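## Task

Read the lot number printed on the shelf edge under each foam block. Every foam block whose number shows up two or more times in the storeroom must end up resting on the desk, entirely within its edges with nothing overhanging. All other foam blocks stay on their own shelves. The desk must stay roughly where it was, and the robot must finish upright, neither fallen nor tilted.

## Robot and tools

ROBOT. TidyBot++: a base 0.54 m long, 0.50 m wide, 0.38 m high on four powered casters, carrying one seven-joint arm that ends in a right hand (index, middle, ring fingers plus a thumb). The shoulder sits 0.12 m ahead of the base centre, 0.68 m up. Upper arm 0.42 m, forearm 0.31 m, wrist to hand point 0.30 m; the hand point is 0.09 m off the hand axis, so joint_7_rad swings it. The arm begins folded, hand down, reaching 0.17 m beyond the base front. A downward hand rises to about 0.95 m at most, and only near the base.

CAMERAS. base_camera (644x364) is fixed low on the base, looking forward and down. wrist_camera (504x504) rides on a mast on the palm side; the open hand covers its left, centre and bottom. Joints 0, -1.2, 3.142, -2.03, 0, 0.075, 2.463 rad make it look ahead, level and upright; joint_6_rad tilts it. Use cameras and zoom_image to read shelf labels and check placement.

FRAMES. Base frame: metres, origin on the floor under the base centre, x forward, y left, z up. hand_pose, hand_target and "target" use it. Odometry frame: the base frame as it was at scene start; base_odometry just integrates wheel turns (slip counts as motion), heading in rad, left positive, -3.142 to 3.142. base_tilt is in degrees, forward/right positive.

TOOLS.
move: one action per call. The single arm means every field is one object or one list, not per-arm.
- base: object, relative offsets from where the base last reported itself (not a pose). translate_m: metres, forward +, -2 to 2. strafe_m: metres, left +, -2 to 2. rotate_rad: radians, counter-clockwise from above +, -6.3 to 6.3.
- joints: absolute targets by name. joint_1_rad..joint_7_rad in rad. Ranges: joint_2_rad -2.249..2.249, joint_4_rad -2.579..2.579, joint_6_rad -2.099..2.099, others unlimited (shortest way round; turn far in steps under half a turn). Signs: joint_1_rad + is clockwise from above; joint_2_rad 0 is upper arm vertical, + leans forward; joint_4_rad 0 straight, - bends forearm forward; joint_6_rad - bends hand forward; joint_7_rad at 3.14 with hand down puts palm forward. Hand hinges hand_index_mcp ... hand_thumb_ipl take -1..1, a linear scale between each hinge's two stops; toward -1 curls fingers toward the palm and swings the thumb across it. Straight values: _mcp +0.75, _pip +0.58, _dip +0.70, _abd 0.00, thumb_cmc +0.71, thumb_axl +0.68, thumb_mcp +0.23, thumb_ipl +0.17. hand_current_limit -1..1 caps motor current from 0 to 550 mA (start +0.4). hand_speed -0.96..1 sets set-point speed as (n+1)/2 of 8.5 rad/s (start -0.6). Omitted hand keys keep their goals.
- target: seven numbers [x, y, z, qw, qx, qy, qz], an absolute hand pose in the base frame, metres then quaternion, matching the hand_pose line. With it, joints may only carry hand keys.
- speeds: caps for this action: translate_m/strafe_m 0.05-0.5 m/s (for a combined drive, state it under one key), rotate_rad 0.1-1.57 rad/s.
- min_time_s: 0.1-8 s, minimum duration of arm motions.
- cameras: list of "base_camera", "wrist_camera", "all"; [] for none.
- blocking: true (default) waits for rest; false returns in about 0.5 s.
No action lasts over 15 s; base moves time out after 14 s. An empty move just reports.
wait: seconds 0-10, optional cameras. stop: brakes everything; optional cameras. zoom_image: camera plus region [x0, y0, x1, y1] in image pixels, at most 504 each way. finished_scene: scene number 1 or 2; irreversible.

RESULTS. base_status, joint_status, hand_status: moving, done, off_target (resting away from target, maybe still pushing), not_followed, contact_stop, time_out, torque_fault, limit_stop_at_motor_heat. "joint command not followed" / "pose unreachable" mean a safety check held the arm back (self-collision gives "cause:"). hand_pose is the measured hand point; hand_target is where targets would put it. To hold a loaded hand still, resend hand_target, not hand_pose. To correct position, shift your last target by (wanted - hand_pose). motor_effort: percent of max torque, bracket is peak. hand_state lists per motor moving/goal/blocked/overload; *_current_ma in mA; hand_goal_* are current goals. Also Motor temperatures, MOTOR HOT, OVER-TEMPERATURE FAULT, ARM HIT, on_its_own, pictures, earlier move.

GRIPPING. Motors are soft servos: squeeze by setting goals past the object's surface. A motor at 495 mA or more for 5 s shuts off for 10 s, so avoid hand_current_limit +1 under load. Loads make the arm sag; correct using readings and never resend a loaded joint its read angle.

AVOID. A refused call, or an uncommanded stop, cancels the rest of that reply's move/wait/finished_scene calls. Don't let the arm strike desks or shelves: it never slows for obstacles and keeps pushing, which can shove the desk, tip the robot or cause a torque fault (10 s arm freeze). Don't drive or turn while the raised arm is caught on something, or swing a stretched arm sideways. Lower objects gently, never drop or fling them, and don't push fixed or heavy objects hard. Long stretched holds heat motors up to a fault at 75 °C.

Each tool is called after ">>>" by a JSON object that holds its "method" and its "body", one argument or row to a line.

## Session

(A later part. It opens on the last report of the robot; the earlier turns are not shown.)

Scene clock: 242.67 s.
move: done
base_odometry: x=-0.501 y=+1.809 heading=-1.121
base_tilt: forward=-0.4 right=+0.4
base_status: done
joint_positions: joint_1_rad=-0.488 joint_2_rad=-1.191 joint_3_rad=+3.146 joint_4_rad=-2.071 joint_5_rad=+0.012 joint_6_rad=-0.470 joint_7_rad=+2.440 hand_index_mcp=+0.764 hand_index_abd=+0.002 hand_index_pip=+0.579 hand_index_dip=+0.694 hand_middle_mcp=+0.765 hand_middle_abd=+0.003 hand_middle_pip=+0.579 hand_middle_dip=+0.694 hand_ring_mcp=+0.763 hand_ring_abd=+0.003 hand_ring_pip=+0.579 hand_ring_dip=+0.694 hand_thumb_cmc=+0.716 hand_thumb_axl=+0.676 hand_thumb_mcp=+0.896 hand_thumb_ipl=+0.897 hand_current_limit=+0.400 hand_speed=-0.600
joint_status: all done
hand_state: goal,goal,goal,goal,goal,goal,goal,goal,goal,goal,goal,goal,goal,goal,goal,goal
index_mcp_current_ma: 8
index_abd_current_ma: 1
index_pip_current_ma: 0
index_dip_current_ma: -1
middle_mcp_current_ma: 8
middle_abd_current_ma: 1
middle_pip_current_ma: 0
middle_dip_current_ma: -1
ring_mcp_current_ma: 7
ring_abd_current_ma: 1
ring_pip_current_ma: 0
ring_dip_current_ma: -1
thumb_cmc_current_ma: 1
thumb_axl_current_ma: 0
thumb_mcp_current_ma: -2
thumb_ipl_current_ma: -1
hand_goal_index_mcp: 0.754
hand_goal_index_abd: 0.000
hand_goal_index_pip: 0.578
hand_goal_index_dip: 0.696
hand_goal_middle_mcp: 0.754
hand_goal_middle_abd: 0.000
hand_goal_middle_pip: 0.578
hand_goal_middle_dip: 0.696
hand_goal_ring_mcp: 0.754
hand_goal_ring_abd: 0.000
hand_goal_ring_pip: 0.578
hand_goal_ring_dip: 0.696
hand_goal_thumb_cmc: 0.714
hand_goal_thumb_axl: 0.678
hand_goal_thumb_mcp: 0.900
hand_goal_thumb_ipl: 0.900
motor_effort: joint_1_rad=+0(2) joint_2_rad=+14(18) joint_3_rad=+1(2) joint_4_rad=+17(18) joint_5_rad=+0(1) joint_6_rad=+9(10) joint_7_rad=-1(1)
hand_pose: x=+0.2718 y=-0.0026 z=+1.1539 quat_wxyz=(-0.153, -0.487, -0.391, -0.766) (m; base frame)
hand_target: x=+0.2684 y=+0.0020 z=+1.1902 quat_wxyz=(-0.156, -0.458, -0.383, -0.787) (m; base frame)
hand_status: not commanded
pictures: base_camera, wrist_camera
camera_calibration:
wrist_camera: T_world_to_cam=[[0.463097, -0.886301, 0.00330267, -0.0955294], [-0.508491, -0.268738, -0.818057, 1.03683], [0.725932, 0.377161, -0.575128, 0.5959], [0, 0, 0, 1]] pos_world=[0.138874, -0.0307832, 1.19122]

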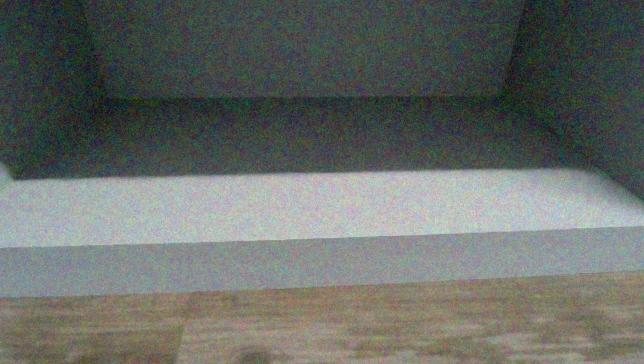

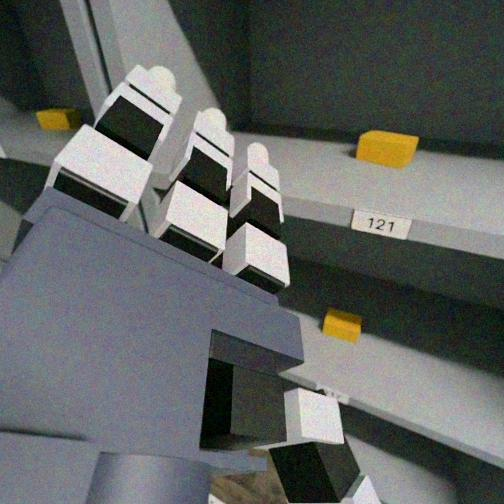

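>>> {"method": "move", "body": {
  "base": {"translate_m": 0.0946, "strafe_m": 0.10},
  "joints": {"joint_1_rad": 0.225, "joint_2_rad": -0.217, "joint_4_rad": -1.10, "joint_6_rad": -1.037, "joint_7_rad": -0.045, "hand_thumb_cmc": -0.571, "hand_thumb_mcp": 0.225, "hand_thumb_ipl": 0.17, "hand_index_pip": -0.299, "hand_middle_pip": -0.299, "hand_ring_pip": -0.299, "hand_index_dip": 0.261, "hand_middle_dip": 0.261, "hand_ring_dip": 0.261}
}}

>>> {"method": "move", "body": {
  "joints": {"joint_2_rad": 0.0, "joint_4_rad": -0.97, "joint_6_rad": -1.0},
  "min_time_s": 1,
  "cameras": ["all"]
}}

Scene clock: 250.30 s.
move: done
base_odometry: x=-0.370 y=+1.767 heading=-1.122
base_tilt: forward=-0.3 right=+0.4
base_status: done
joint_positions: joint_1_rad=+0.207 joint_2_rad=-0.237 joint_3_rad=+3.146 joint_4_rad=-1.143 joint_5_rad=+0.012 joint_6_rad=-0.969 joint_7_rad=+0.007 hand_index_mcp=+0.748 hand_index_abd=+0.002 hand_index_pip=-0.296 hand_index_dip=+0.265 hand_middle_mcp=+0.748 hand_middle_abd=+0.003 hand_middle_pip=-0.296 hand_middle_dip=+0.265 hand_ring_mcp=+0.749 hand_ring_abd=+0.003 hand_ring_pip=-0.296 hand_ring_dip=+0.265 hand_thumb_cmc=-0.568 hand_thumb_axl=+0.676 hand_thumb_mcp=+0.227 hand_thumb_ipl=+0.172 hand_current_limit=+0.400 hand_speed=-0.600
joint_status: all done
hand_state: goal,goal,goal,goal,goal,goal,goal,goal,goal,goal,goal,goal,goal,goal,goal,goal
index_mcp_current_ma: -3
index_abd_current_ma: 1
index_pip_current_ma: 0
index_dip_current_ma: 1
middle_mcp_current_ma: -3
middle_abd_current_ma: 1
middle_pip_current_ma: 0
middle_dip_current_ma: 1
ring_mcp_current_ma: -2
ring_abd_current_ma: 1
ring_pip_current_ma: 1
ring_dip_current_ma: 1
thumb_cmc_current_ma: 1
thumb_axl_current_ma: 0
thumb_mcp_current_ma: 0
thumb_ipl_current_ma: 1
hand_goal_index_mcp: 0.754
hand_goal_index_abd: 0.000
hand_goal_index_pip: -0.298
hand_goal_index_dip: 0.262
hand_goal_middle_mcp: 0.754
hand_goal_middle_abd: 0.000
hand_goal_middle_pip: -0.298
hand_goal_middle_dip: 0.262
hand_goal_ring_mcp: 0.754
hand_goal_ring_abd: 0.000
hand_goal_ring_pip: -0.298
hand_goal_ring_dip: 0.262
hand_goal_thumb_cmc: -0.570
hand_goal_thumb_axl: 0.678
hand_goal_thumb_mcp: 0.226
hand_goal_thumb_ipl: 0.170
motor_effort: joint_1_rad=+0(2) joint_2_rad=-7(16) joint_3_rad=+1(3) joint_4_rad=+17(18) joint_5_rad=+0(1) joint_6_rad=+9(11) joint_7_rad=+0(2)
hand_pose: x=+0.5250 y=-0.0670 z=+1.1128 quat_wxyz=(+0.366, -0.509, +0.625, -0.465) (m; base frame)
hand_target: x=+0.5218 y=-0.0638 z=+1.1103 quat_wxyz=(+0.367, -0.496, +0.652, -0.440) (m; base frame)
hand_status: not commanded
pictures: none

Scene clock: 251.90 s.
move: done
base_odometry: x=-0.370 y=+1.767 heading=-1.122
base_tilt: forward=-0.4 right=+0.4
base_status: not commanded
joint_positions: joint_1_rad=+0.207 joint_2_rad=-0.020 joint_3_rad=+3.146 joint_4_rad=-1.013 joint_5_rad=+0.012 joint_6_rad=-0.969 joint_7_rad=+0.005 hand_index_mcp=+0.748 hand_index_abd=+0.002 hand_index_pip=-0.296 hand_index_dip=+0.265 hand_middle_mcp=+0.748 hand_middle_abd=+0.003 hand_middle_pip=-0.296 hand_middle_dip=+0.265 hand_ring_mcp=+0.749 hand_ring_abd=+0.003 hand_ring_pip=-0.296 hand_ring_dip=+0.265 hand_thumb_cmc=-0.568 hand_thumb_axl=+0.676 hand_thumb_mcp=+0.226 hand_thumb_ipl=+0.171 hand_current_limit=+0.400 hand_speed=-0.600
joint_status: all done
hand_state: goal,goal,goal,goal,goal,goal,goal,goal,goal,goal,goal,goal,goal,goal,goal,goal
index_mcp_current_ma: -3
index_abd_current_ma: 1
index_pip_current_ma: 0
index_dip_current_ma: 1
middle_mcp_current_ma: -3
middle_abd_current_ma: 1
middle_pip_current_ma: 0
middle_dip_current_ma: 1
ring_mcp_current_ma: -2
ring_abd_current_ma: 1
ring_pip_current_ma: 1
ring_dip_current_ma: 1
thumb_cmc_current_ma: 1
thumb_axl_current_ma: 0
thumb_mcp_current_ma: 0
thumb_ipl_current_ma: 1
hand_goal_index_mcp: 0.754
hand_goal_index_abd: 0.000
hand_goal_index_pip: -0.298
hand_goal_index_dip: 0.262
hand_goal_middle_mcp: 0.754
hand_goal_middle_abd: 0.000
hand_goal_middle_pip: -0.298
hand_goal_middle_dip: 0.262
hand_goal_ring_mcp: 0.754
hand_goal_ring_abd: 0.000
hand_goal_ring_pip: -0.298
hand_goal_ring_dip: 0.262
hand_goal_thumb_cmc: -0.570
hand_goal_thumb_axl: 0.678
hand_goal_thumb_mcp: 0.226
hand_goal_thumb_ipl: 0.170
motor_effort: joint_1_rad=+0(1) joint_2_rad=-15(18) joint_3_rad=+1(1) joint_4_rad=+17(19) joint_5_rad=+0(1) joint_6_rad=+8(10) joint_7_rad=+0(1)
hand_pose: x=+0.6134 y=-0.0854 z=+1.0803 quat_wxyz=(+0.344, -0.524, +0.645, -0.437) (m; base frame)
hand_target: x=+0.6169 y=-0.0856 z=+1.0858 quat_wxyz=(+0.354, -0.504, +0.663, -0.425) (m; base frame)
hand_status: not commanded
pictures: base_camera, wrist_camera
camera_calibration:
wrist_camera: T_world_to_cam=[[-0.075475, 0.791231, -0.606841, 0.806015], [-0.382814, 0.538951, 0.750324, -0.574281], [0.920737, 0.288938, 0.262217, -0.694856], [0, 0, 0, 1]] pos_world=[0.480771, -0.127465, 1.10222]

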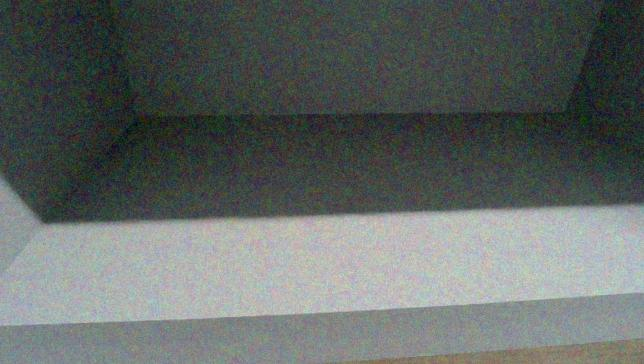

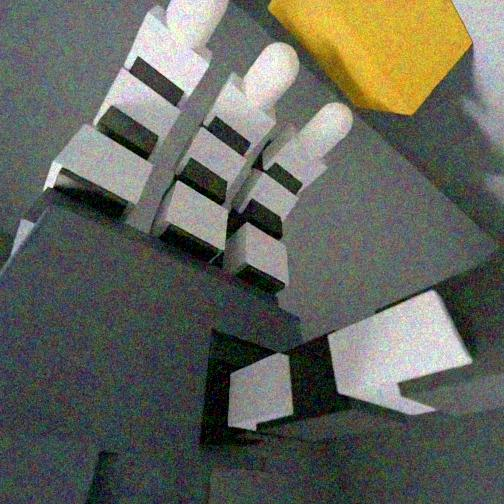

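>>> {"method": "move", "body": {
  "joints": {"joint_2_rad": 0.16, "joint_4_rad": -0.795, "joint_6_rad": -0.987},
  "min_time_s": 1.2
}}

>>> {"method": "move", "body": {
  "joints": {"joint_2_rad": 0.045, "joint_4_rad": -1.07, "joint_6_rad": -0.76},
  "min_time_s": 1.5,
  "cameras": ["wrist_camera"]
}}

Scene clock: 258.33 s.
move: done
base_odometry: x=-0.370 y=+1.767 heading=-1.122
base_tilt: forward=-0.4 right=+0.4
base_status: not commanded
joint_positions: joint_1_rad=+0.207 joint_2_rad=+0.127 joint_3_rad=+3.146 joint_4_rad=-0.836 joint_5_rad=+0.012 joint_6_rad=-0.969 joint_7_rad=+0.005 hand_index_mcp=+0.748 hand_index_abd=+0.002 hand_index_pip=-0.296 hand_index_dip=+0.265 hand_middle_mcp=+0.748 hand_middle_abd=+0.003 hand_middle_pip=-0.296 hand_middle_dip=+0.265 hand_ring_mcp=+0.749 hand_ring_abd=+0.003 hand_ring_pip=-0.296 hand_ring_dip=+0.265 hand_thumb_cmc=-0.568 hand_thumb_axl=+0.676 hand_thumb_mcp=+0.226 hand_thumb_ipl=+0.171 hand_current_limit=+0.400 hand_speed=-0.600
joint_status: all done
hand_state: goal,goal,goal,goal,goal,goal,goal,goal,goal,goal,goal,goal,goal,goal,goal,goal
index_mcp_current_ma: -3
index_abd_current_ma: 1
index_pip_current_ma: 0
index_dip_current_ma: 1
middle_mcp_current_ma: -3
middle_abd_current_ma: 1
middle_pip_current_ma: 0
middle_dip_current_ma: 1
ring_mcp_current_ma: -2
ring_abd_current_ma: 1
ring_pip_current_ma: 1
ring_dip_current_ma: 1
thumb_cmc_current_ma: 1
thumb_axl_current_ma: 0
thumb_mcp_current_ma: 0
thumb_ipl_current_ma: 1
hand_goal_index_mcp: 0.754
hand_goal_index_abd: 0.000
hand_goal_index_pip: -0.298
hand_goal_index_dip: 0.262
hand_goal_middle_mcp: 0.754
hand_goal_middle_abd: 0.000
hand_goal_middle_pip: -0.298
hand_goal_middle_dip: 0.262
hand_goal_ring_mcp: 0.754
hand_goal_ring_abd: 0.000
hand_goal_ring_pip: -0.298
hand_goal_ring_dip: 0.262
hand_goal_thumb_cmc: -0.570
hand_goal_thumb_axl: 0.678
hand_goal_thumb_mcp: 0.226
hand_goal_thumb_ipl: 0.170
motor_effort: joint_1_rad=+0(1) joint_2_rad=-19(20) joint_3_rad=+0(1) joint_4_rad=+18(18) joint_5_rad=+0(1) joint_6_rad=+8(10) joint_7_rad=+0(1)
hand_pose: x=+0.6741 y=-0.0981 z=+1.0922 quat_wxyz=(+0.351, -0.519, +0.638, -0.447) (m; base frame)
hand_target: x=+0.6849 y=-0.1011 z=+1.0913 quat_wxyz=(+0.362, -0.500, +0.657, -0.434) (m; base frame)
hand_status: not commanded
pictures: none

Scene clock: 260.13 s.
move: done
base_odometry: x=-0.370 y=+1.767 heading=-1.122
base_tilt: forward=-0.3 right=+0.4
base_status: not commanded
joint_positions: joint_1_rad=+0.207 joint_2_rad=+0.094 joint_3_rad=+3.146 joint_4_rad=-1.044 joint_5_rad=+0.012 joint_6_rad=-0.836 joint_7_rad=+0.005 hand_index_mcp=+0.748 hand_index_abd=+0.002 hand_index_pip=-0.296 hand_index_dip=+0.265 hand_middle_mcp=+0.748 hand_middle_abd=+0.003 hand_middle_pip=-0.296 hand_middle_dip=+0.265 hand_ring_mcp=+0.749 hand_ring_abd=+0.003 hand_ring_pip=-0.296 hand_ring_dip=+0.265 hand_thumb_cmc=-0.568 hand_thumb_axl=+0.676 hand_thumb_mcp=+0.226 hand_thumb_ipl=+0.171 hand_current_limit=+0.400 hand_speed=-0.600
joint_status: all done
hand_state: goal,goal,goal,goal,goal,goal,goal,goal,goal,goal,goal,goal,goal,goal,goal,goal
index_mcp_current_ma: -3
index_abd_current_ma: 1
index_pip_current_ma: 0
index_dip_current_ma: 1
middle_mcp_current_ma: -3
middle_abd_current_ma: 1
middle_pip_current_ma: 0
middle_dip_current_ma: 1
ring_mcp_current_ma: -2
ring_abd_current_ma: 1
ring_pip_current_ma: 1
ring_dip_current_ma: 1
thumb_cmc_current_ma: 1
thumb_axl_current_ma: 0
thumb_mcp_current_ma: 0
thumb_ipl_current_ma: 1
hand_goal_index_mcp: 0.754
hand_goal_index_abd: 0.000
hand_goal_index_pip: -0.298
hand_goal_index_dip: 0.262
hand_goal_middle_mcp: 0.754
hand_goal_middle_abd: 0.000
hand_goal_middle_pip: -0.298
hand_goal_middle_dip: 0.262
hand_goal_ring_mcp: 0.754
hand_goal_ring_abd: 0.000
hand_goal_ring_pip: -0.298
hand_goal_ring_dip: 0.262
hand_goal_thumb_cmc: -0.570
hand_goal_thumb_axl: 0.678
hand_goal_thumb_mcp: 0.226
hand_goal_thumb_ipl: 0.170
motor_effort: joint_1_rad=+1(1) joint_2_rad=-18(20) joint_3_rad=+1(1) joint_4_rad=+18(19) joint_5_rad=+0(1) joint_6_rad=+8(9) joint_7_rad=+0(1)
hand_pose: x=+0.6797 y=-0.0992 z=+1.0359 quat_wxyz=(+0.341, -0.527, +0.647, -0.433) (m; base frame)
hand_target: x=+0.6746 y=-0.0988 z=+1.0702 quat_wxyz=(+0.379, -0.488, +0.642, -0.454) (m; base frame)
hand_status: not commanded
pictures: wrist_camera
camera_calibration:
wrist_camera: T_world_to_cam=[[-0.0834384, 0.791842, -0.604999, 0.798531], [-0.375086, 0.537512, 0.755243, -0.518648], [0.923227, 0.289943, 0.25216, -0.731407], [0, 0, 0, 1]] pos_world=[0.547346, -0.141465, 1.05925]

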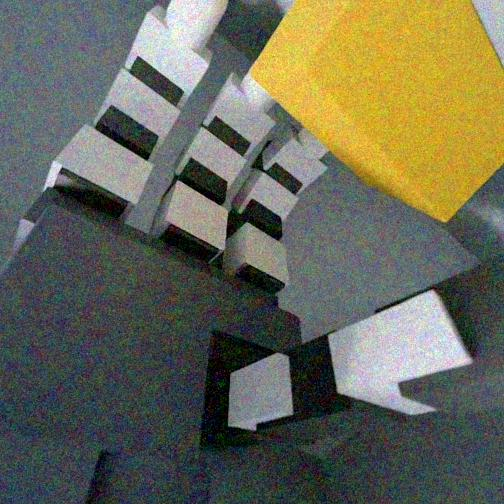

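>>> {"method": "move", "body": {
  "joints": {"joint_1_rad": 0.235, "joint_2_rad": -0.015, "joint_4_rad": -1.205, "joint_6_rad": -0.65},
  "min_time_s": 1.2,
  "cameras": ["wrist_camera"]
}}

Scene clock: 263.47 s.
move: done
base_odometry: x=-0.370 y=+1.767 heading=-1.122
base_tilt: forward=-0.4 right=+0.5
base_status: not commanded
joint_positions: joint_1_rad=+0.216 joint_2_rad=+0.033 joint_3_rad=+3.146 joint_4_rad=-1.177 joint_5_rad=+0.012 joint_6_rad=-0.726 joint_7_rad=+0.005 hand_index_mcp=+0.748 hand_index_abd=+0.002 hand_index_pip=-0.296 hand_index_dip=+0.265 hand_middle_mcp=+0.748 hand_middle_abd=+0.003 hand_middle_pip=-0.296 hand_middle_dip=+0.265 hand_ring_mcp=+0.749 hand_ring_abd=+0.003 hand_ring_pip=-0.296 hand_ring_dip=+0.265 hand_thumb_cmc=-0.568 hand_thumb_axl=+0.676 hand_thumb_mcp=+0.226 hand_thumb_ipl=+0.171 hand_current_limit=+0.400 hand_speed=-0.600
joint_status: all done
hand_state: goal,goal,goal,goal,goal,goal,goal,goal,goal,goal,goal,goal,goal,goal,goal,goal
index_mcp_current_ma: -3
index_abd_current_ma: 1
index_pip_current_ma: 0
index_dip_current_ma: 1
middle_mcp_current_ma: -3
middle_abd_current_ma: 1
middle_pip_current_ma: 0
middle_dip_current_ma: 1
ring_mcp_current_ma: -2
ring_abd_current_ma: 1
ring_pip_current_ma: 1
ring_dip_current_ma: 1
thumb_cmc_current_ma: 1
thumb_axl_current_ma: 0
thumb_mcp_current_ma: 0
thumb_ipl_current_ma: 1
hand_goal_index_mcp: 0.754
hand_goal_index_abd: 0.000
hand_goal_index_pip: -0.298
hand_goal_index_dip: 0.262
hand_goal_middle_mcp: 0.754
hand_goal_middle_abd: 0.000
hand_goal_middle_pip: -0.298
hand_goal_middle_dip: 0.262
hand_goal_ring_mcp: 0.754
hand_goal_ring_abd: 0.000
hand_goal_ring_pip: -0.298
hand_goal_ring_dip: 0.262
hand_goal_thumb_cmc: -0.570
hand_goal_thumb_axl: 0.678
hand_goal_thumb_mcp: 0.226
hand_goal_thumb_ipl: 0.170
motor_effort: joint_1_rad=+0(1) joint_2_rad=-17(20) joint_3_rad=+0(1) joint_4_rad=+19(20) joint_5_rad=+0(1) joint_6_rad=+8(9) joint_7_rad=-1(1)
hand_pose: x=+0.6693 y=-0.1021 z=+1.0260 quat_wxyz=(+0.349, -0.518, +0.641, -0.447) (m; base frame)
hand_target: x=+0.6640 y=-0.1021 z=+1.0583 quat_wxyz=(+0.386, -0.478, +0.636, -0.467) (m; base frame)
hand_status: not commanded
pictures: wrist_camera
camera_calibration:
wrist_camera: T_world_to_cam=[[-0.0546564, 0.787258, -0.614197, 0.783707], [-0.398355, 0.546852, 0.736387, -0.477639], [0.915601, 0.284917, 0.283719, -0.746225], [0, 0, 0, 1]] pos_world=[0.535809, -0.143169, 1.0448]

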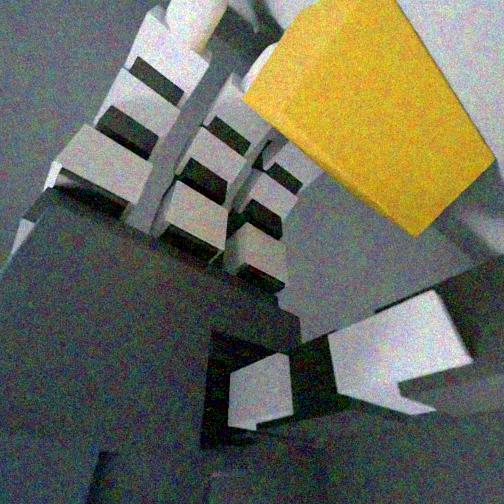

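>>> {"method": "move", "body": {
  "joints": {"joint_2_rad": -0.015, "joint_4_rad": -1.235, "joint_6_rad": -0.625},
  "min_time_s": 0.6
}}

>>> {"method": "move", "body": {
  "joints": {"hand_thumb_mcp": -0.4},
  "cameras": ["wrist_camera"]
}}

Scene clock: 265.00 s.
move: done
base_odometry: x=-0.370 y=+1.767 heading=-1.122
base_tilt: forward=-0.4 right=+0.5
base_status: not commanded
joint_positions: joint_1_rad=+0.216 joint_2_rad=+0.030 joint_3_rad=+3.146 joint_4_rad=-1.202 joint_5_rad=+0.012 joint_6_rad=-0.697 joint_7_rad=+0.004 hand_index_mcp=+0.748 hand_index_abd=+0.002 hand_index_pip=-0.296 hand_index_dip=+0.265 hand_middle_mcp=+0.748 hand_middle_abd=+0.003 hand_middle_pip=-0.296 hand_middle_dip=+0.265 hand_ring_mcp=+0.749 hand_ring_abd=+0.003 hand_ring_pip=-0.296 hand_ring_dip=+0.265 hand_thumb_cmc=-0.568 hand_thumb_axl=+0.676 hand_thumb_mcp=+0.228 hand_thumb_ipl=+0.172 hand_current_limit=+0.400 hand_speed=-0.600
joint_status: all done
hand_state: goal,goal,goal,goal,goal,goal,goal,goal,goal,goal,goal,goal,goal,goal,goal,goal
index_mcp_current_ma: -3
index_abd_current_ma: 1
index_pip_current_ma: 0
index_dip_current_ma: 1
middle_mcp_current_ma: -3
middle_abd_current_ma: 1
middle_pip_current_ma: 0
middle_dip_current_ma: 1
ring_mcp_current_ma: -3
ring_abd_current_ma: 1
ring_pip_current_ma: 1
ring_dip_current_ma: 1
thumb_cmc_current_ma: 0
thumb_axl_current_ma: 0
thumb_mcp_current_ma: 1
thumb_ipl_current_ma: 1
hand_goal_index_mcp: 0.754
hand_goal_index_abd: 0.000
hand_goal_index_pip: -0.298
hand_goal_index_dip: 0.262
hand_goal_middle_mcp: 0.754
hand_goal_middle_abd: 0.000
hand_goal_middle_pip: -0.298
hand_goal_middle_dip: 0.262
hand_goal_ring_mcp: 0.754
hand_goal_ring_abd: 0.000
hand_goal_ring_pip: -0.298
hand_goal_ring_dip: 0.262
hand_goal_thumb_cmc: -0.570
hand_goal_thumb_axl: 0.678
hand_goal_thumb_mcp: 0.226
hand_goal_thumb_ipl: 0.170
motor_effort: joint_1_rad=+0(1) joint_2_rad=-17(18) joint_3_rad=+0(1) joint_4_rad=+17(20) joint_5_rad=+1(1) joint_6_rad=+8(9) joint_7_rad=+0(1)
hand_pose: x=+0.6716 y=-0.1025 z=+1.0212 quat_wxyz=(+0.351, -0.516, +0.639, -0.449) (m; base frame)
hand_target: x=+0.6665 y=-0.1027 z=+1.0482 quat_wxyz=(+0.384, -0.479, +0.637, -0.466) (m; base frame)
hand_status: not commanded
pictures: none

Scene clock: 266.03 s.
move: off_target
base_odometry: x=-0.370 y=+1.767 heading=-1.122
base_tilt: forward=-0.4 right=+0.4
base_status: not commanded
joint_positions: joint_1_rad=+0.216 joint_2_rad=+0.016 joint_3_rad=+3.146 joint_4_rad=-1.208 joint_5_rad=+0.012 joint_6_rad=-0.695 joint_7_rad=+0.003 hand_index_mcp=+0.765 hand_index_abd=+0.001 hand_index_pip=-0.284 hand_index_dip=+0.269 hand_middle_mcp=+0.761 hand_middle_abd=+0.002 hand_middle_pip=-0.287 hand_middle_dip=+0.267 hand_ring_mcp=+0.749 hand_ring_abd=+0.003 hand_ring_pip=-0.296 hand_ring_dip=+0.265 hand_thumb_cmc=-0.565 hand_thumb_axl=+0.682 hand_thumb_mcp=-0.336 hand_thumb_ipl=+0.184 hand_current_limit=+0.400 hand_speed=-0.600
joint_status: hand_thumb_mcp off_target (ended at -0.336, target -0.400)
hand_state: goal,goal,goal,goal,goal,goal,goal,goal,goal,goal,goal,goal,goal,goal,blocked,goal
index_mcp_current_ma: 8
index_abd_current_ma: 0
index_pip_current_ma: 11
index_dip_current_ma: 4
middle_mcp_current_ma: 4
middle_abd_current_ma: 0
middle_pip_current_ma: 7
middle_dip_current_ma: 2
ring_mcp_current_ma: -3
ring_abd_current_ma: 1
ring_pip_current_ma: 1
ring_dip_current_ma: 1
thumb_cmc_current_ma: 2
thumb_axl_current_ma: 3
thumb_mcp_current_ma: 184
thumb_ipl_current_ma: 18
hand_goal_index_mcp: 0.754
hand_goal_index_abd: 0.000
hand_goal_index_pip: -0.298
hand_goal_index_dip: 0.262
hand_goal_middle_mcp: 0.754
hand_goal_middle_abd: 0.000
hand_goal_middle_pip: -0.298
hand_goal_middle_dip: 0.262
hand_goal_ring_mcp: 0.754
hand_goal_ring_abd: 0.000
hand_goal_ring_pip: -0.298
hand_goal_ring_dip: 0.262
hand_goal_thumb_cmc: -0.570
hand_goal_thumb_axl: 0.678
hand_goal_thumb_mcp: -0.400
hand_goal_thumb_ipl: 0.170
motor_effort: joint_1_rad=+0(1) joint_2_rad=-17(18) joint_3_rad=+0(1) joint_4_rad=+20(20) joint_5_rad=+0(1) joint_6_rad=+8(10) joint_7_rad=+0(1)
hand_pose: x=+0.6667 y=-0.1015 z=+1.0263 quat_wxyz=(+0.353, -0.514, +0.637, -0.452) (m; base frame)
hand_target: x=+0.6665 y=-0.1027 z=+1.0482 quat_wxyz=(+0.384, -0.479, +0.637, -0.466) (m; base frame)
hand_status: not commanded
pictures: wrist_camera
camera_calibration:
wrist_camera: T_world_to_cam=[[-0.0442068, 0.785924, -0.616741, 0.778769], [-0.410013, 0.548683, 0.728585, -0.463239], [0.911008, 0.28508, 0.297984, -0.755605], [0, 0, 0, 1]] pos_world=[0.532855, -0.142474, 1.04297]

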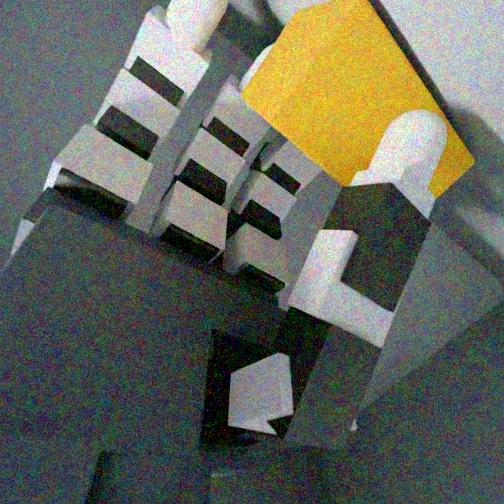

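>>> {"method": "move", "body": {
  "joints": {"hand_thumb_mcp": -0.6, "hand_middle_pip": -0.46, "hand_ring_pip": -0.46, "hand_index_pip": -0.42},
  "cameras": ["wrist_camera"]
}}

Scene clock: 267.03 s.
move: off_target
base_odometry: x=-0.370 y=+1.767 heading=-1.122
base_tilt: forward=-0.4 right=+0.4
base_status: not commanded
joint_positions: joint_1_rad=+0.216 joint_2_rad=+0.016 joint_3_rad=+3.146 joint_4_rad=-1.208 joint_5_rad=+0.012 joint_6_rad=-0.695 joint_7_rad=+0.003 hand_index_mcp=+0.790 hand_index_abd=-0.001 hand_index_pip=-0.346 hand_index_dip=+0.279 hand_middle_mcp=+0.787 hand_middle_abd=+0.000 hand_middle_pip=-0.388 hand_middle_dip=+0.279 hand_ring_mcp=+0.749 hand_ring_abd=+0.003 hand_ring_pip=-0.457 hand_ring_dip=+0.265 hand_thumb_cmc=-0.551 hand_thumb_axl=+0.696 hand_thumb_mcp=-0.345 hand_thumb_ipl=+0.204 hand_current_limit=+0.400 hand_speed=-0.600
joint_status: hand_index_pip off_target (ended at -0.346, target -0.420); hand_middle_pip off_target (ended at -0.388, target -0.460); hand_thumb_mcp off_target (ended at -0.345, target -0.600); the others done
hand_state: blocked,goal,blocked,goal,blocked,goal,blocked,goal,goal,goal,goal,goal,goal,goal,blocked,blocked
index_mcp_current_ma: 53
index_abd_current_ma: 0
index_pip_current_ma: 153
index_dip_current_ma: 15
middle_mcp_current_ma: 48
middle_abd_current_ma: 0
middle_pip_current_ma: 144
middle_dip_current_ma: 15
ring_mcp_current_ma: -3
ring_abd_current_ma: 1
ring_pip_current_ma: 1
ring_dip_current_ma: 1
thumb_cmc_current_ma: 18
thumb_axl_current_ma: 23
thumb_mcp_current_ma: 385
thumb_ipl_current_ma: 71
hand_goal_index_mcp: 0.754
hand_goal_index_abd: 0.000
hand_goal_index_pip: -0.420
hand_goal_index_dip: 0.262
hand_goal_middle_mcp: 0.754
hand_goal_middle_abd: 0.000
hand_goal_middle_pip: -0.460
hand_goal_middle_dip: 0.262
hand_goal_ring_mcp: 0.754
hand_goal_ring_abd: 0.000
hand_goal_ring_pip: -0.460
hand_goal_ring_dip: 0.262
hand_goal_thumb_cmc: -0.570
hand_goal_thumb_axl: 0.678
hand_goal_thumb_mcp: -0.600
hand_goal_thumb_ipl: 0.170
motor_effort: joint_1_rad=+0(1) joint_2_rad=-17(19) joint_3_rad=+1(1) joint_4_rad=+19(20) joint_5_rad=+0(0) joint_6_rad=+9(10) joint_7_rad=+0(1)
hand_pose: x=+0.6667 y=-0.1015 z=+1.0263 quat_wxyz=(+0.353, -0.514, +0.637, -0.452) (m; base frame)
hand_target: x=+0.6665 y=-0.1027 z=+1.0482 quat_wxyz=(+0.384, -0.479, +0.637, -0.466) (m; base frame)
hand_status: not commanded
pictures: wrist_camera
camera_calibration:
wrist_camera: T_world_to_cam=[[-0.0442068, 0.785924, -0.616741, 0.778769], [-0.410013, 0.548683, 0.728585, -0.463239], [0.911008, 0.28508, 0.297984, -0.755605], [0, 0, 0, 1]] pos_world=[0.532855, -0.142474, 1.04297]

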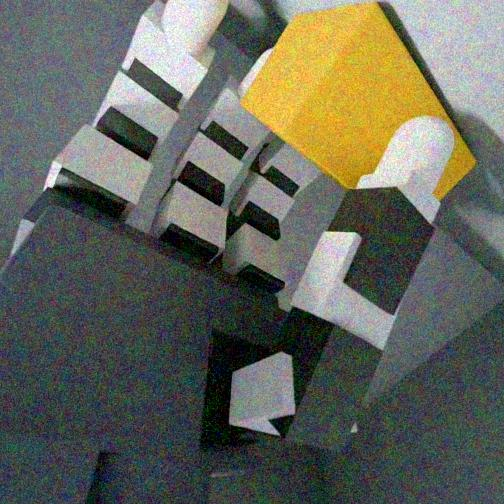

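>>> {"method": "move", "body": {
  "joints": {"joint_2_rad": 0.13, "joint_4_rad": -0.84, "joint_6_rad": -0.985},
  "min_time_s": 1.5
}}

>>> {"method": "move", "body": {
  "joints": {"joint_2_rad": -0.60, "joint_4_rad": -1.50, "joint_6_rad": -1.0},
  "min_time_s": 1.8,
  "cameras": ["all"]
}}

Scene clock: 269.67 s.
move: done
base_odometry: x=-0.370 y=+1.767 heading=-1.122
base_tilt: forward=-0.3 right=+0.4
base_status: not commanded
joint_positions: joint_1_rad=+0.216 joint_2_rad=+0.094 joint_3_rad=+3.146 joint_4_rad=-0.885 joint_5_rad=+0.012 joint_6_rad=-0.918 joint_7_rad=+0.003 hand_index_mcp=+0.790 hand_index_abd=-0.001 hand_index_pip=-0.346 hand_index_dip=+0.279 hand_middle_mcp=+0.787 hand_middle_abd=+0.000 hand_middle_pip=-0.389 hand_middle_dip=+0.279 hand_ring_mcp=+0.749 hand_ring_abd=+0.003 hand_ring_pip=-0.458 hand_ring_dip=+0.265 hand_thumb_cmc=-0.551 hand_thumb_axl=+0.696 hand_thumb_mcp=-0.345 hand_thumb_ipl=+0.204 hand_current_limit=+0.400 hand_speed=-0.600
joint_status: all done
hand_state: blocked,goal,blocked,goal,blocked,goal,blocked,goal,goal,goal,goal,goal,goal,goal,blocked,blocked
index_mcp_current_ma: 53
index_abd_current_ma: 0
index_pip_current_ma: 152
index_dip_current_ma: 15
middle_mcp_current_ma: 48
middle_abd_current_ma: 0
middle_pip_current_ma: 143
middle_dip_current_ma: 15
ring_mcp_current_ma: -3
ring_abd_current_ma: 1
ring_pip_current_ma: 1
ring_dip_current_ma: 1
thumb_cmc_current_ma: 18
thumb_axl_current_ma: 23
thumb_mcp_current_ma: 385
thumb_ipl_current_ma: 71
hand_goal_index_mcp: 0.754
hand_goal_index_abd: 0.000
hand_goal_index_pip: -0.420
hand_goal_index_dip: 0.262
hand_goal_middle_mcp: 0.754
hand_goal_middle_abd: 0.000
hand_goal_middle_pip: -0.460
hand_goal_middle_dip: 0.262
hand_goal_ring_mcp: 0.754
hand_goal_ring_abd: 0.000
hand_goal_ring_pip: -0.460
hand_goal_ring_dip: 0.262
hand_goal_thumb_cmc: -0.570
hand_goal_thumb_axl: 0.678
hand_goal_thumb_mcp: -0.600
hand_goal_thumb_ipl: 0.170
motor_effort: joint_1_rad=+0(1) joint_2_rad=-18(19) joint_3_rad=+0(1) joint_4_rad=+17(20) joint_5_rad=+0(0) joint_6_rad=+9(10) joint_7_rad=+0(1)
hand_pose: x=+0.6688 y=-0.1023 z=+1.0990 quat_wxyz=(+0.359, -0.509, +0.633, -0.460) (m; base frame)
hand_target: x=+0.6719 y=-0.1039 z=+1.0860 quat_wxyz=(+0.356, -0.499, +0.662, -0.431) (m; base frame)
hand_status: not commanded
pictures: none

Scene clock: 271.77 s.
move: done
base_odometry: x=-0.370 y=+1.767 heading=-1.122
base_tilt: forward=-0.4 right=+0.4
base_status: not commanded
joint_positions: joint_1_rad=+0.216 joint_2_rad=-0.580 joint_3_rad=+3.146 joint_4_rad=-1.472 joint_5_rad=+0.012 joint_6_rad=-0.935 joint_7_rad=+0.003 hand_index_mcp=+0.790 hand_index_abd=-0.001 hand_index_pip=-0.346 hand_index_dip=+0.279 hand_middle_mcp=+0.787 hand_middle_abd=+0.000 hand_middle_pip=-0.389 hand_middle_dip=+0.279 hand_ring_mcp=+0.749 hand_ring_abd=+0.003 hand_ring_pip=-0.458 hand_ring_dip=+0.265 hand_thumb_cmc=-0.551 hand_thumb_axl=+0.697 hand_thumb_mcp=-0.345 hand_thumb_ipl=+0.204 hand_current_limit=+0.400 hand_speed=-0.600
joint_status: all done
hand_state: blocked,goal,blocked,goal,blocked,goal,blocked,goal,goal,goal,goal,goal,goal,goal,blocked,blocked
index_mcp_current_ma: 54
index_abd_current_ma: 0
index_pip_current_ma: 151
index_dip_current_ma: 15
middle_mcp_current_ma: 48
middle_abd_current_ma: 0
middle_pip_current_ma: 141
middle_dip_current_ma: 15
ring_mcp_current_ma: -3
ring_abd_current_ma: 1
ring_pip_current_ma: 1
ring_dip_current_ma: 1
thumb_cmc_current_ma: 18
thumb_axl_current_ma: 23
thumb_mcp_current_ma: 385
thumb_ipl_current_ma: 72
hand_goal_index_mcp: 0.754
hand_goal_index_abd: 0.000
hand_goal_index_pip: -0.420
hand_goal_index_dip: 0.262
hand_goal_middle_mcp: 0.754
hand_goal_middle_abd: 0.000
hand_goal_middle_pip: -0.460
hand_goal_middle_dip: 0.262
hand_goal_ring_mcp: 0.754
hand_goal_ring_abd: 0.000
hand_goal_ring_pip: -0.460
hand_goal_ring_dip: 0.262
hand_goal_thumb_cmc: -0.570
hand_goal_thumb_axl: 0.678
hand_goal_thumb_mcp: -0.600
hand_goal_thumb_ipl: 0.170
motor_effort: joint_1_rad=+0(1) joint_2_rad=+2(20) joint_3_rad=+1(1) joint_4_rad=+17(19) joint_5_rad=+0(1) joint_6_rad=+8(11) joint_7_rad=-1(1)
hand_pose: x=+0.4007 y=-0.0431 z=+1.0722 quat_wxyz=(+0.377, -0.496, +0.618, -0.481) (m; base frame)
hand_target: x=+0.3849 y=-0.0352 z=+1.0477 quat_wxyz=(+0.370, -0.489, +0.650, -0.448) (m; base frame)
hand_status: not commanded
pictures: base_camera, wrist_camera
camera_calibration:
wrist_camera: T_world_to_cam=[[0.0138339, 0.775712, -0.630936, 0.740902], [-0.472548, 0.561157, 0.67956, -0.5597], [0.881196, 0.288747, 0.374324, -0.613437], [0, 0, 0, 1]] pos_world=[0.265824, -0.0835197, 1.07744]

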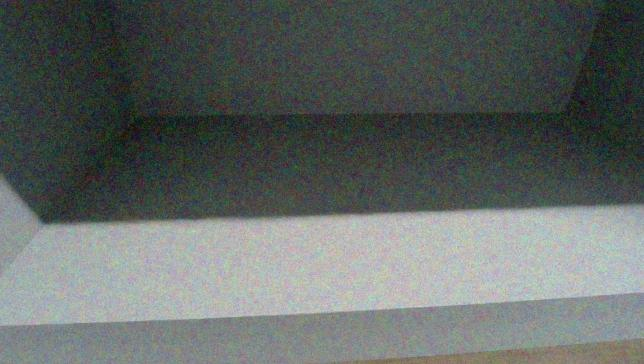

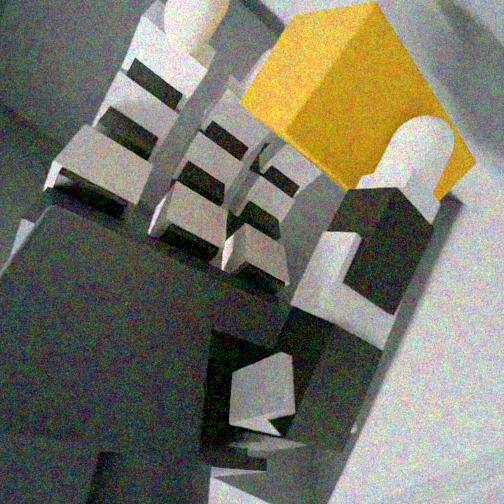

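>>> {"method": "move", "body": {
  "base": {"translate_m": -0.12, "rotate_rad": 0.017},
  "joints": {"joint_1_rad": 1.45}
}}

>>> {"method": "move", "body": {
  "base": {"strafe_m": -1.5},
  "cameras": ["base_camera"]
}}

Scene clock: 276.60 s.
move: done
base_odometry: x=-0.422 y=+1.876 heading=-1.105
base_tilt: forward=-0.4 right=+0.4
base_status: done
joint_positions: joint_1_rad=+1.432 joint_2_rad=-0.595 joint_3_rad=+3.146 joint_4_rad=-1.476 joint_5_rad=+0.012 joint_6_rad=-0.937 joint_7_rad=+0.003 hand_index_mcp=+0.790 hand_index_abd=-0.002 hand_index_pip=-0.346 hand_index_dip=+0.279 hand_middle_mcp=+0.787 hand_middle_abd=+0.000 hand_middle_pip=-0.390 hand_middle_dip=+0.279 hand_ring_mcp=+0.749 hand_ring_abd=+0.003 hand_ring_pip=-0.458 hand_ring_dip=+0.265 hand_thumb_cmc=-0.551 hand_thumb_axl=+0.697 hand_thumb_mcp=-0.345 hand_thumb_ipl=+0.204 hand_current_limit=+0.400 hand_speed=-0.600
joint_status: all done
hand_state: blocked,goal,blocked,goal,blocked,goal,blocked,goal,goal,goal,goal,goal,goal,goal,blocked,blocked
index_mcp_current_ma: 54
index_abd_current_ma: 0
index_pip_current_ma: 150
index_dip_current_ma: 15
middle_mcp_current_ma: 48
middle_abd_current_ma: 0
middle_pip_current_ma: 140
middle_dip_current_ma: 15
ring_mcp_current_ma: -3
ring_abd_current_ma: 1
ring_pip_current_ma: 1
ring_dip_current_ma: 1
thumb_cmc_current_ma: 19
thumb_axl_current_ma: 24
thumb_mcp_current_ma: 385
thumb_ipl_current_ma: 72
hand_goal_index_mcp: 0.754
hand_goal_index_abd: 0.000
hand_goal_index_pip: -0.420
hand_goal_index_dip: 0.262
hand_goal_middle_mcp: 0.754
hand_goal_middle_abd: 0.000
hand_goal_middle_pip: -0.460
hand_goal_middle_dip: 0.262
hand_goal_ring_mcp: 0.754
hand_goal_ring_abd: 0.000
hand_goal_ring_pip: -0.460
hand_goal_ring_dip: 0.262
hand_goal_thumb_cmc: -0.570
hand_goal_thumb_axl: 0.678
hand_goal_thumb_mcp: -0.600
hand_goal_thumb_ipl: 0.170
motor_effort: joint_1_rad=+0(2) joint_2_rad=+2(6) joint_3_rad=+1(2) joint_4_rad=+17(18) joint_5_rad=+0(1) joint_6_rad=+9(10) joint_7_rad=-1(1)
hand_pose: x=+0.1758 y=-0.2733 z=+1.0740 quat_wxyz=(+0.035, -0.054, +0.787, -0.614) (m; base frame)
hand_target: x=+0.1786 y=-0.2616 z=+1.0477 quat_wxyz=(+0.048, -0.031, +0.813, -0.580) (m; base frame)
hand_status: not commanded
pictures: none

Scene clock: 280.67 s.
move: done
base_odometry: x=-1.762 y=+1.202 heading=-1.106
base_tilt: forward=-0.4 right=+0.4
base_status: done
joint_positions: joint_1_rad=+1.433 joint_2_rad=-0.596 joint_3_rad=+3.146 joint_4_rad=-1.477 joint_5_rad=+0.012 joint_6_rad=-0.937 joint_7_rad=+0.003 hand_index_mcp=+0.790 hand_index_abd=-0.002 hand_index_pip=-0.347 hand_index_dip=+0.279 hand_middle_mcp=+0.787 hand_middle_abd=+0.000 hand_middle_pip=-0.390 hand_middle_dip=+0.279 hand_ring_mcp=+0.749 hand_ring_abd=+0.003 hand_ring_pip=-0.458 hand_ring_dip=+0.265 hand_thumb_cmc=-0.551 hand_thumb_axl=+0.697 hand_thumb_mcp=-0.345 hand_thumb_ipl=+0.204 hand_current_limit=+0.400 hand_speed=-0.600
joint_status: not commanded
hand_state: blocked,goal,blocked,goal,blocked,goal,blocked,goal,goal,goal,goal,goal,goal,goal,blocked,blocked
index_mcp_current_ma: 54
index_abd_current_ma: 0
index_pip_current_ma: 150
index_dip_current_ma: 15
middle_mcp_current_ma: 48
middle_abd_current_ma: 0
middle_pip_current_ma: 139
middle_dip_current_ma: 15
ring_mcp_current_ma: -3
ring_abd_current_ma: 1
ring_pip_current_ma: 1
ring_dip_current_ma: 1
thumb_cmc_current_ma: 19
thumb_axl_current_ma: 24
thumb_mcp_current_ma: 385
thumb_ipl_current_ma: 72
hand_goal_index_mcp: 0.754
hand_goal_index_abd: 0.000
hand_goal_index_pip: -0.420
hand_goal_index_dip: 0.262
hand_goal_middle_mcp: 0.754
hand_goal_middle_abd: 0.000
hand_goal_middle_pip: -0.460
hand_goal_middle_dip: 0.262
hand_goal_ring_mcp: 0.754
hand_goal_ring_abd: 0.000
hand_goal_ring_pip: -0.460
hand_goal_ring_dip: 0.262
hand_goal_thumb_cmc: -0.570
hand_goal_thumb_axl: 0.678
hand_goal_thumb_mcp: -0.600
hand_goal_thumb_ipl: 0.170
motor_effort: joint_1_rad=+0(1) joint_2_rad=+3(6) joint_3_rad=+1(2) joint_4_rad=+16(18) joint_5_rad=+0(1) joint_6_rad=+9(10) joint_7_rad=+0(1)
hand_pose: x=+0.1756 y=-0.2730 z=+1.0733 quat_wxyz=(+0.035, -0.054, +0.787, -0.613) (m; base frame)
hand_target: x=+0.1786 y=-0.2616 z=+1.0477 quat_wxyz=(+0.048, -0.031, +0.813, -0.580) (m; base frame)
hand_status: not commanded
pictures: base_camera

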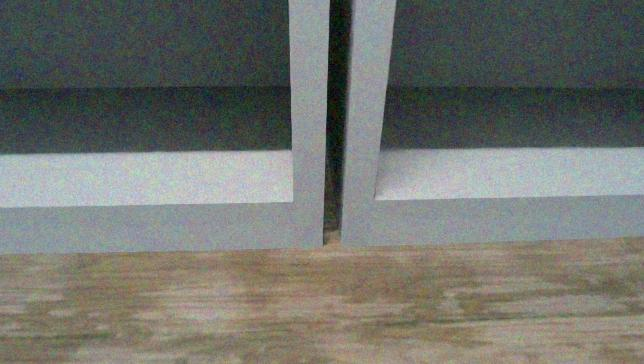

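>>> {"method": "move", "body": {
  "base": {"strafe_m": -1.42},
  "cameras": ["base_camera"]
}}

Scene clock: 285.80 s.
move: done
base_odometry: x=-3.032 y=+0.565 heading=-1.106
base_tilt: forward=-0.4 right=+0.5
base_status: done
joint_positions: joint_1_rad=+1.433 joint_2_rad=-0.597 joint_3_rad=+3.146 joint_4_rad=-1.478 joint_5_rad=+0.012 joint_6_rad=-0.938 joint_7_rad=+0.003 hand_index_mcp=+0.790 hand_index_abd=-0.002 hand_index_pip=-0.347 hand_index_dip=+0.279 hand_middle_mcp=+0.787 hand_middle_abd=+0.000 hand_middle_pip=-0.390 hand_middle_dip=+0.279 hand_ring_mcp=+0.749 hand_ring_abd=+0.003 hand_ring_pip=-0.458 hand_ring_dip=+0.265 hand_thumb_cmc=-0.551 hand_thumb_axl=+0.697 hand_thumb_mcp=-0.345 hand_thumb_ipl=+0.204 hand_current_limit=+0.400 hand_speed=-0.600
joint_status: not commanded
hand_state: blocked,goal,blocked,goal,blocked,goal,blocked,goal,goal,goal,goal,goal,goal,goal,blocked,blocked
index_mcp_current_ma: 54
index_abd_current_ma: 0
index_pip_current_ma: 149
index_dip_current_ma: 15
middle_mcp_current_ma: 48
middle_abd_current_ma: 0
middle_pip_current_ma: 139
middle_dip_current_ma: 15
ring_mcp_current_ma: -3
ring_abd_current_ma: 1
ring_pip_current_ma: 1
ring_dip_current_ma: 1
thumb_cmc_current_ma: 19
thumb_axl_current_ma: 24
thumb_mcp_current_ma: 385
thumb_ipl_current_ma: 72
hand_goal_index_mcp: 0.754
hand_goal_index_abd: 0.000
hand_goal_index_pip: -0.420
hand_goal_index_dip: 0.262
hand_goal_middle_mcp: 0.754
hand_goal_middle_abd: 0.000
hand_goal_middle_pip: -0.460
hand_goal_middle_dip: 0.262
hand_goal_ring_mcp: 0.754
hand_goal_ring_abd: 0.000
hand_goal_ring_pip: -0.460
hand_goal_ring_dip: 0.262
hand_goal_thumb_cmc: -0.570
hand_goal_thumb_axl: 0.678
hand_goal_thumb_mcp: -0.600
hand_goal_thumb_ipl: 0.170
motor_effort: joint_1_rad=+0(1) joint_2_rad=+3(5) joint_3_rad=+1(2) joint_4_rad=+17(18) joint_5_rad=+0(1) joint_6_rad=+9(10) joint_7_rad=+0(1)
hand_pose: x=+0.1755 y=-0.2725 z=+1.0730 quat_wxyz=(+0.035, -0.054, +0.788, -0.613) (m; base frame)
hand_target: x=+0.1786 y=-0.2616 z=+1.0477 quat_wxyz=(+0.048, -0.031, +0.813, -0.580) (m; base frame)
hand_status: not commanded
pictures: base_camera

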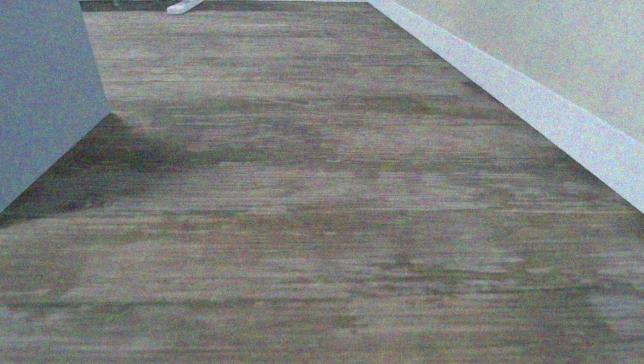

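>>> {"method": "move", "body": {
  "base": {"translate_m": 1.45}
}}

>>> {"method": "move", "body": {
  "base": {"translate_m": 0.60, "strafe_m": 1.337},
  "joints": {"joint_1_rad": 0},
  "cameras": ["base_camera"]
}}

Scene clock: 291.50 s.
move: done
base_odometry: x=-2.381 y=-0.731 heading=-1.106
base_tilt: forward=-0.4 right=+0.4
base_status: done
joint_positions: joint_1_rad=+1.434 joint_2_rad=-0.597 joint_3_rad=+3.145 joint_4_rad=-1.478 joint_5_rad=+0.012 joint_6_rad=-0.938 joint_7_rad=+0.003 hand_index_mcp=+0.790 hand_index_abd=-0.002 hand_index_pip=-0.347 hand_index_dip=+0.279 hand_middle_mcp=+0.787 hand_middle_abd=+0.000 hand_middle_pip=-0.390 hand_middle_dip=+0.279 hand_ring_mcp=+0.749 hand_ring_abd=+0.003 hand_ring_pip=-0.458 hand_ring_dip=+0.265 hand_thumb_cmc=-0.550 hand_thumb_axl=+0.697 hand_thumb_mcp=-0.345 hand_thumb_ipl=+0.204 hand_current_limit=+0.400 hand_speed=-0.600
joint_status: not commanded
hand_state: blocked,goal,blocked,goal,blocked,goal,blocked,goal,goal,goal,goal,goal,goal,goal,blocked,blocked
index_mcp_current_ma: 54
index_abd_current_ma: 0
index_pip_current_ma: 149
index_dip_current_ma: 15
middle_mcp_current_ma: 48
middle_abd_current_ma: 0
middle_pip_current_ma: 139
middle_dip_current_ma: 15
ring_mcp_current_ma: -3
ring_abd_current_ma: 1
ring_pip_current_ma: 1
ring_dip_current_ma: 1
thumb_cmc_current_ma: 19
thumb_axl_current_ma: 24
thumb_mcp_current_ma: 385
thumb_ipl_current_ma: 72
hand_goal_index_mcp: 0.754
hand_goal_index_abd: 0.000
hand_goal_index_pip: -0.420
hand_goal_index_dip: 0.262
hand_goal_middle_mcp: 0.754
hand_goal_middle_abd: 0.000
hand_goal_middle_pip: -0.460
hand_goal_middle_dip: 0.262
hand_goal_ring_mcp: 0.754
hand_goal_ring_abd: 0.000
hand_goal_ring_pip: -0.460
hand_goal_ring_dip: 0.262
hand_goal_thumb_cmc: -0.570
hand_goal_thumb_axl: 0.678
hand_goal_thumb_mcp: -0.600
hand_goal_thumb_ipl: 0.170
motor_effort: joint_1_rad=+0(1) joint_2_rad=+2(3) joint_3_rad=+1(3) joint_4_rad=+16(18) joint_5_rad=+0(1) joint_6_rad=+9(10) joint_7_rad=-1(1)
hand_pose: x=+0.1752 y=-0.2726 z=+1.0730 quat_wxyz=(+0.035, -0.053, +0.788, -0.613) (m; base frame)
hand_target: x=+0.1786 y=-0.2616 z=+1.0477 quat_wxyz=(+0.048, -0.031, +0.813, -0.580) (m; base frame)
hand_status: not commanded
pictures: none

Scene clock: 295.80 s.
move: done
base_odometry: x=-0.917 y=-0.668 heading=-1.106
base_tilt: forward=-0.4 right=+0.4
base_status: done
joint_positions: joint_1_rad=+0.018 joint_2_rad=-0.596 joint_3_rad=+3.145 joint_4_rad=-1.478 joint_5_rad=+0.012 joint_6_rad=-0.938 joint_7_rad=+0.003 hand_index_mcp=+0.790 hand_index_abd=-0.002 hand_index_pip=-0.347 hand_index_dip=+0.279 hand_middle_mcp=+0.787 hand_middle_abd=+0.000 hand_middle_pip=-0.390 hand_middle_dip=+0.279 hand_ring_mcp=+0.749 hand_ring_abd=+0.003 hand_ring_pip=-0.458 hand_ring_dip=+0.265 hand_thumb_cmc=-0.550 hand_thumb_axl=+0.697 hand_thumb_mcp=-0.345 hand_thumb_ipl=+0.204 hand_current_limit=+0.400 hand_speed=-0.600
joint_status: all done
hand_state: blocked,goal,blocked,goal,blocked,goal,blocked,goal,goal,goal,goal,goal,goal,goal,blocked,blocked
index_mcp_current_ma: 54
index_abd_current_ma: 0
index_pip_current_ma: 149
index_dip_current_ma: 15
middle_mcp_current_ma: 48
middle_abd_current_ma: 0
middle_pip_current_ma: 139
middle_dip_current_ma: 15
ring_mcp_current_ma: -3
ring_abd_current_ma: 1
ring_pip_current_ma: 1
ring_dip_current_ma: 1
thumb_cmc_current_ma: 19
thumb_axl_current_ma: 24
thumb_mcp_current_ma: 385
thumb_ipl_current_ma: 72
hand_goal_index_mcp: 0.754
hand_goal_index_abd: 0.000
hand_goal_index_pip: -0.420
hand_goal_index_dip: 0.262
hand_goal_middle_mcp: 0.754
hand_goal_middle_abd: 0.000
hand_goal_middle_pip: -0.460
hand_goal_middle_dip: 0.262
hand_goal_ring_mcp: 0.754
hand_goal_ring_abd: 0.000
hand_goal_ring_pip: -0.460
hand_goal_ring_dip: 0.262
hand_goal_thumb_cmc: -0.570
hand_goal_thumb_axl: 0.678
hand_goal_thumb_mcp: -0.600
hand_goal_thumb_ipl: 0.170
motor_effort: joint_1_rad=+0(1) joint_2_rad=+2(3) joint_3_rad=+1(2) joint_4_rad=+18(19) joint_5_rad=+0(1) joint_6_rad=+10(10) joint_7_rad=+0(1)
hand_pose: x=+0.3971 y=+0.0135 z=+1.0728 quat_wxyz=(+0.425, -0.553, +0.564, -0.443) (m; base frame)
hand_target: x=+0.3858 y=+0.0277 z=+1.0477 quat_wxyz=(+0.420, -0.562, +0.588, -0.402) (m; base frame)
hand_status: not commanded
pictures: base_camera

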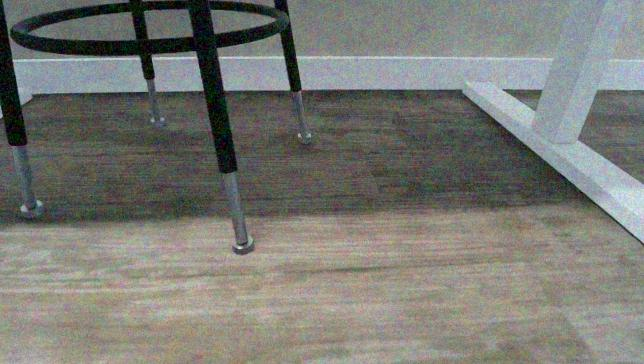

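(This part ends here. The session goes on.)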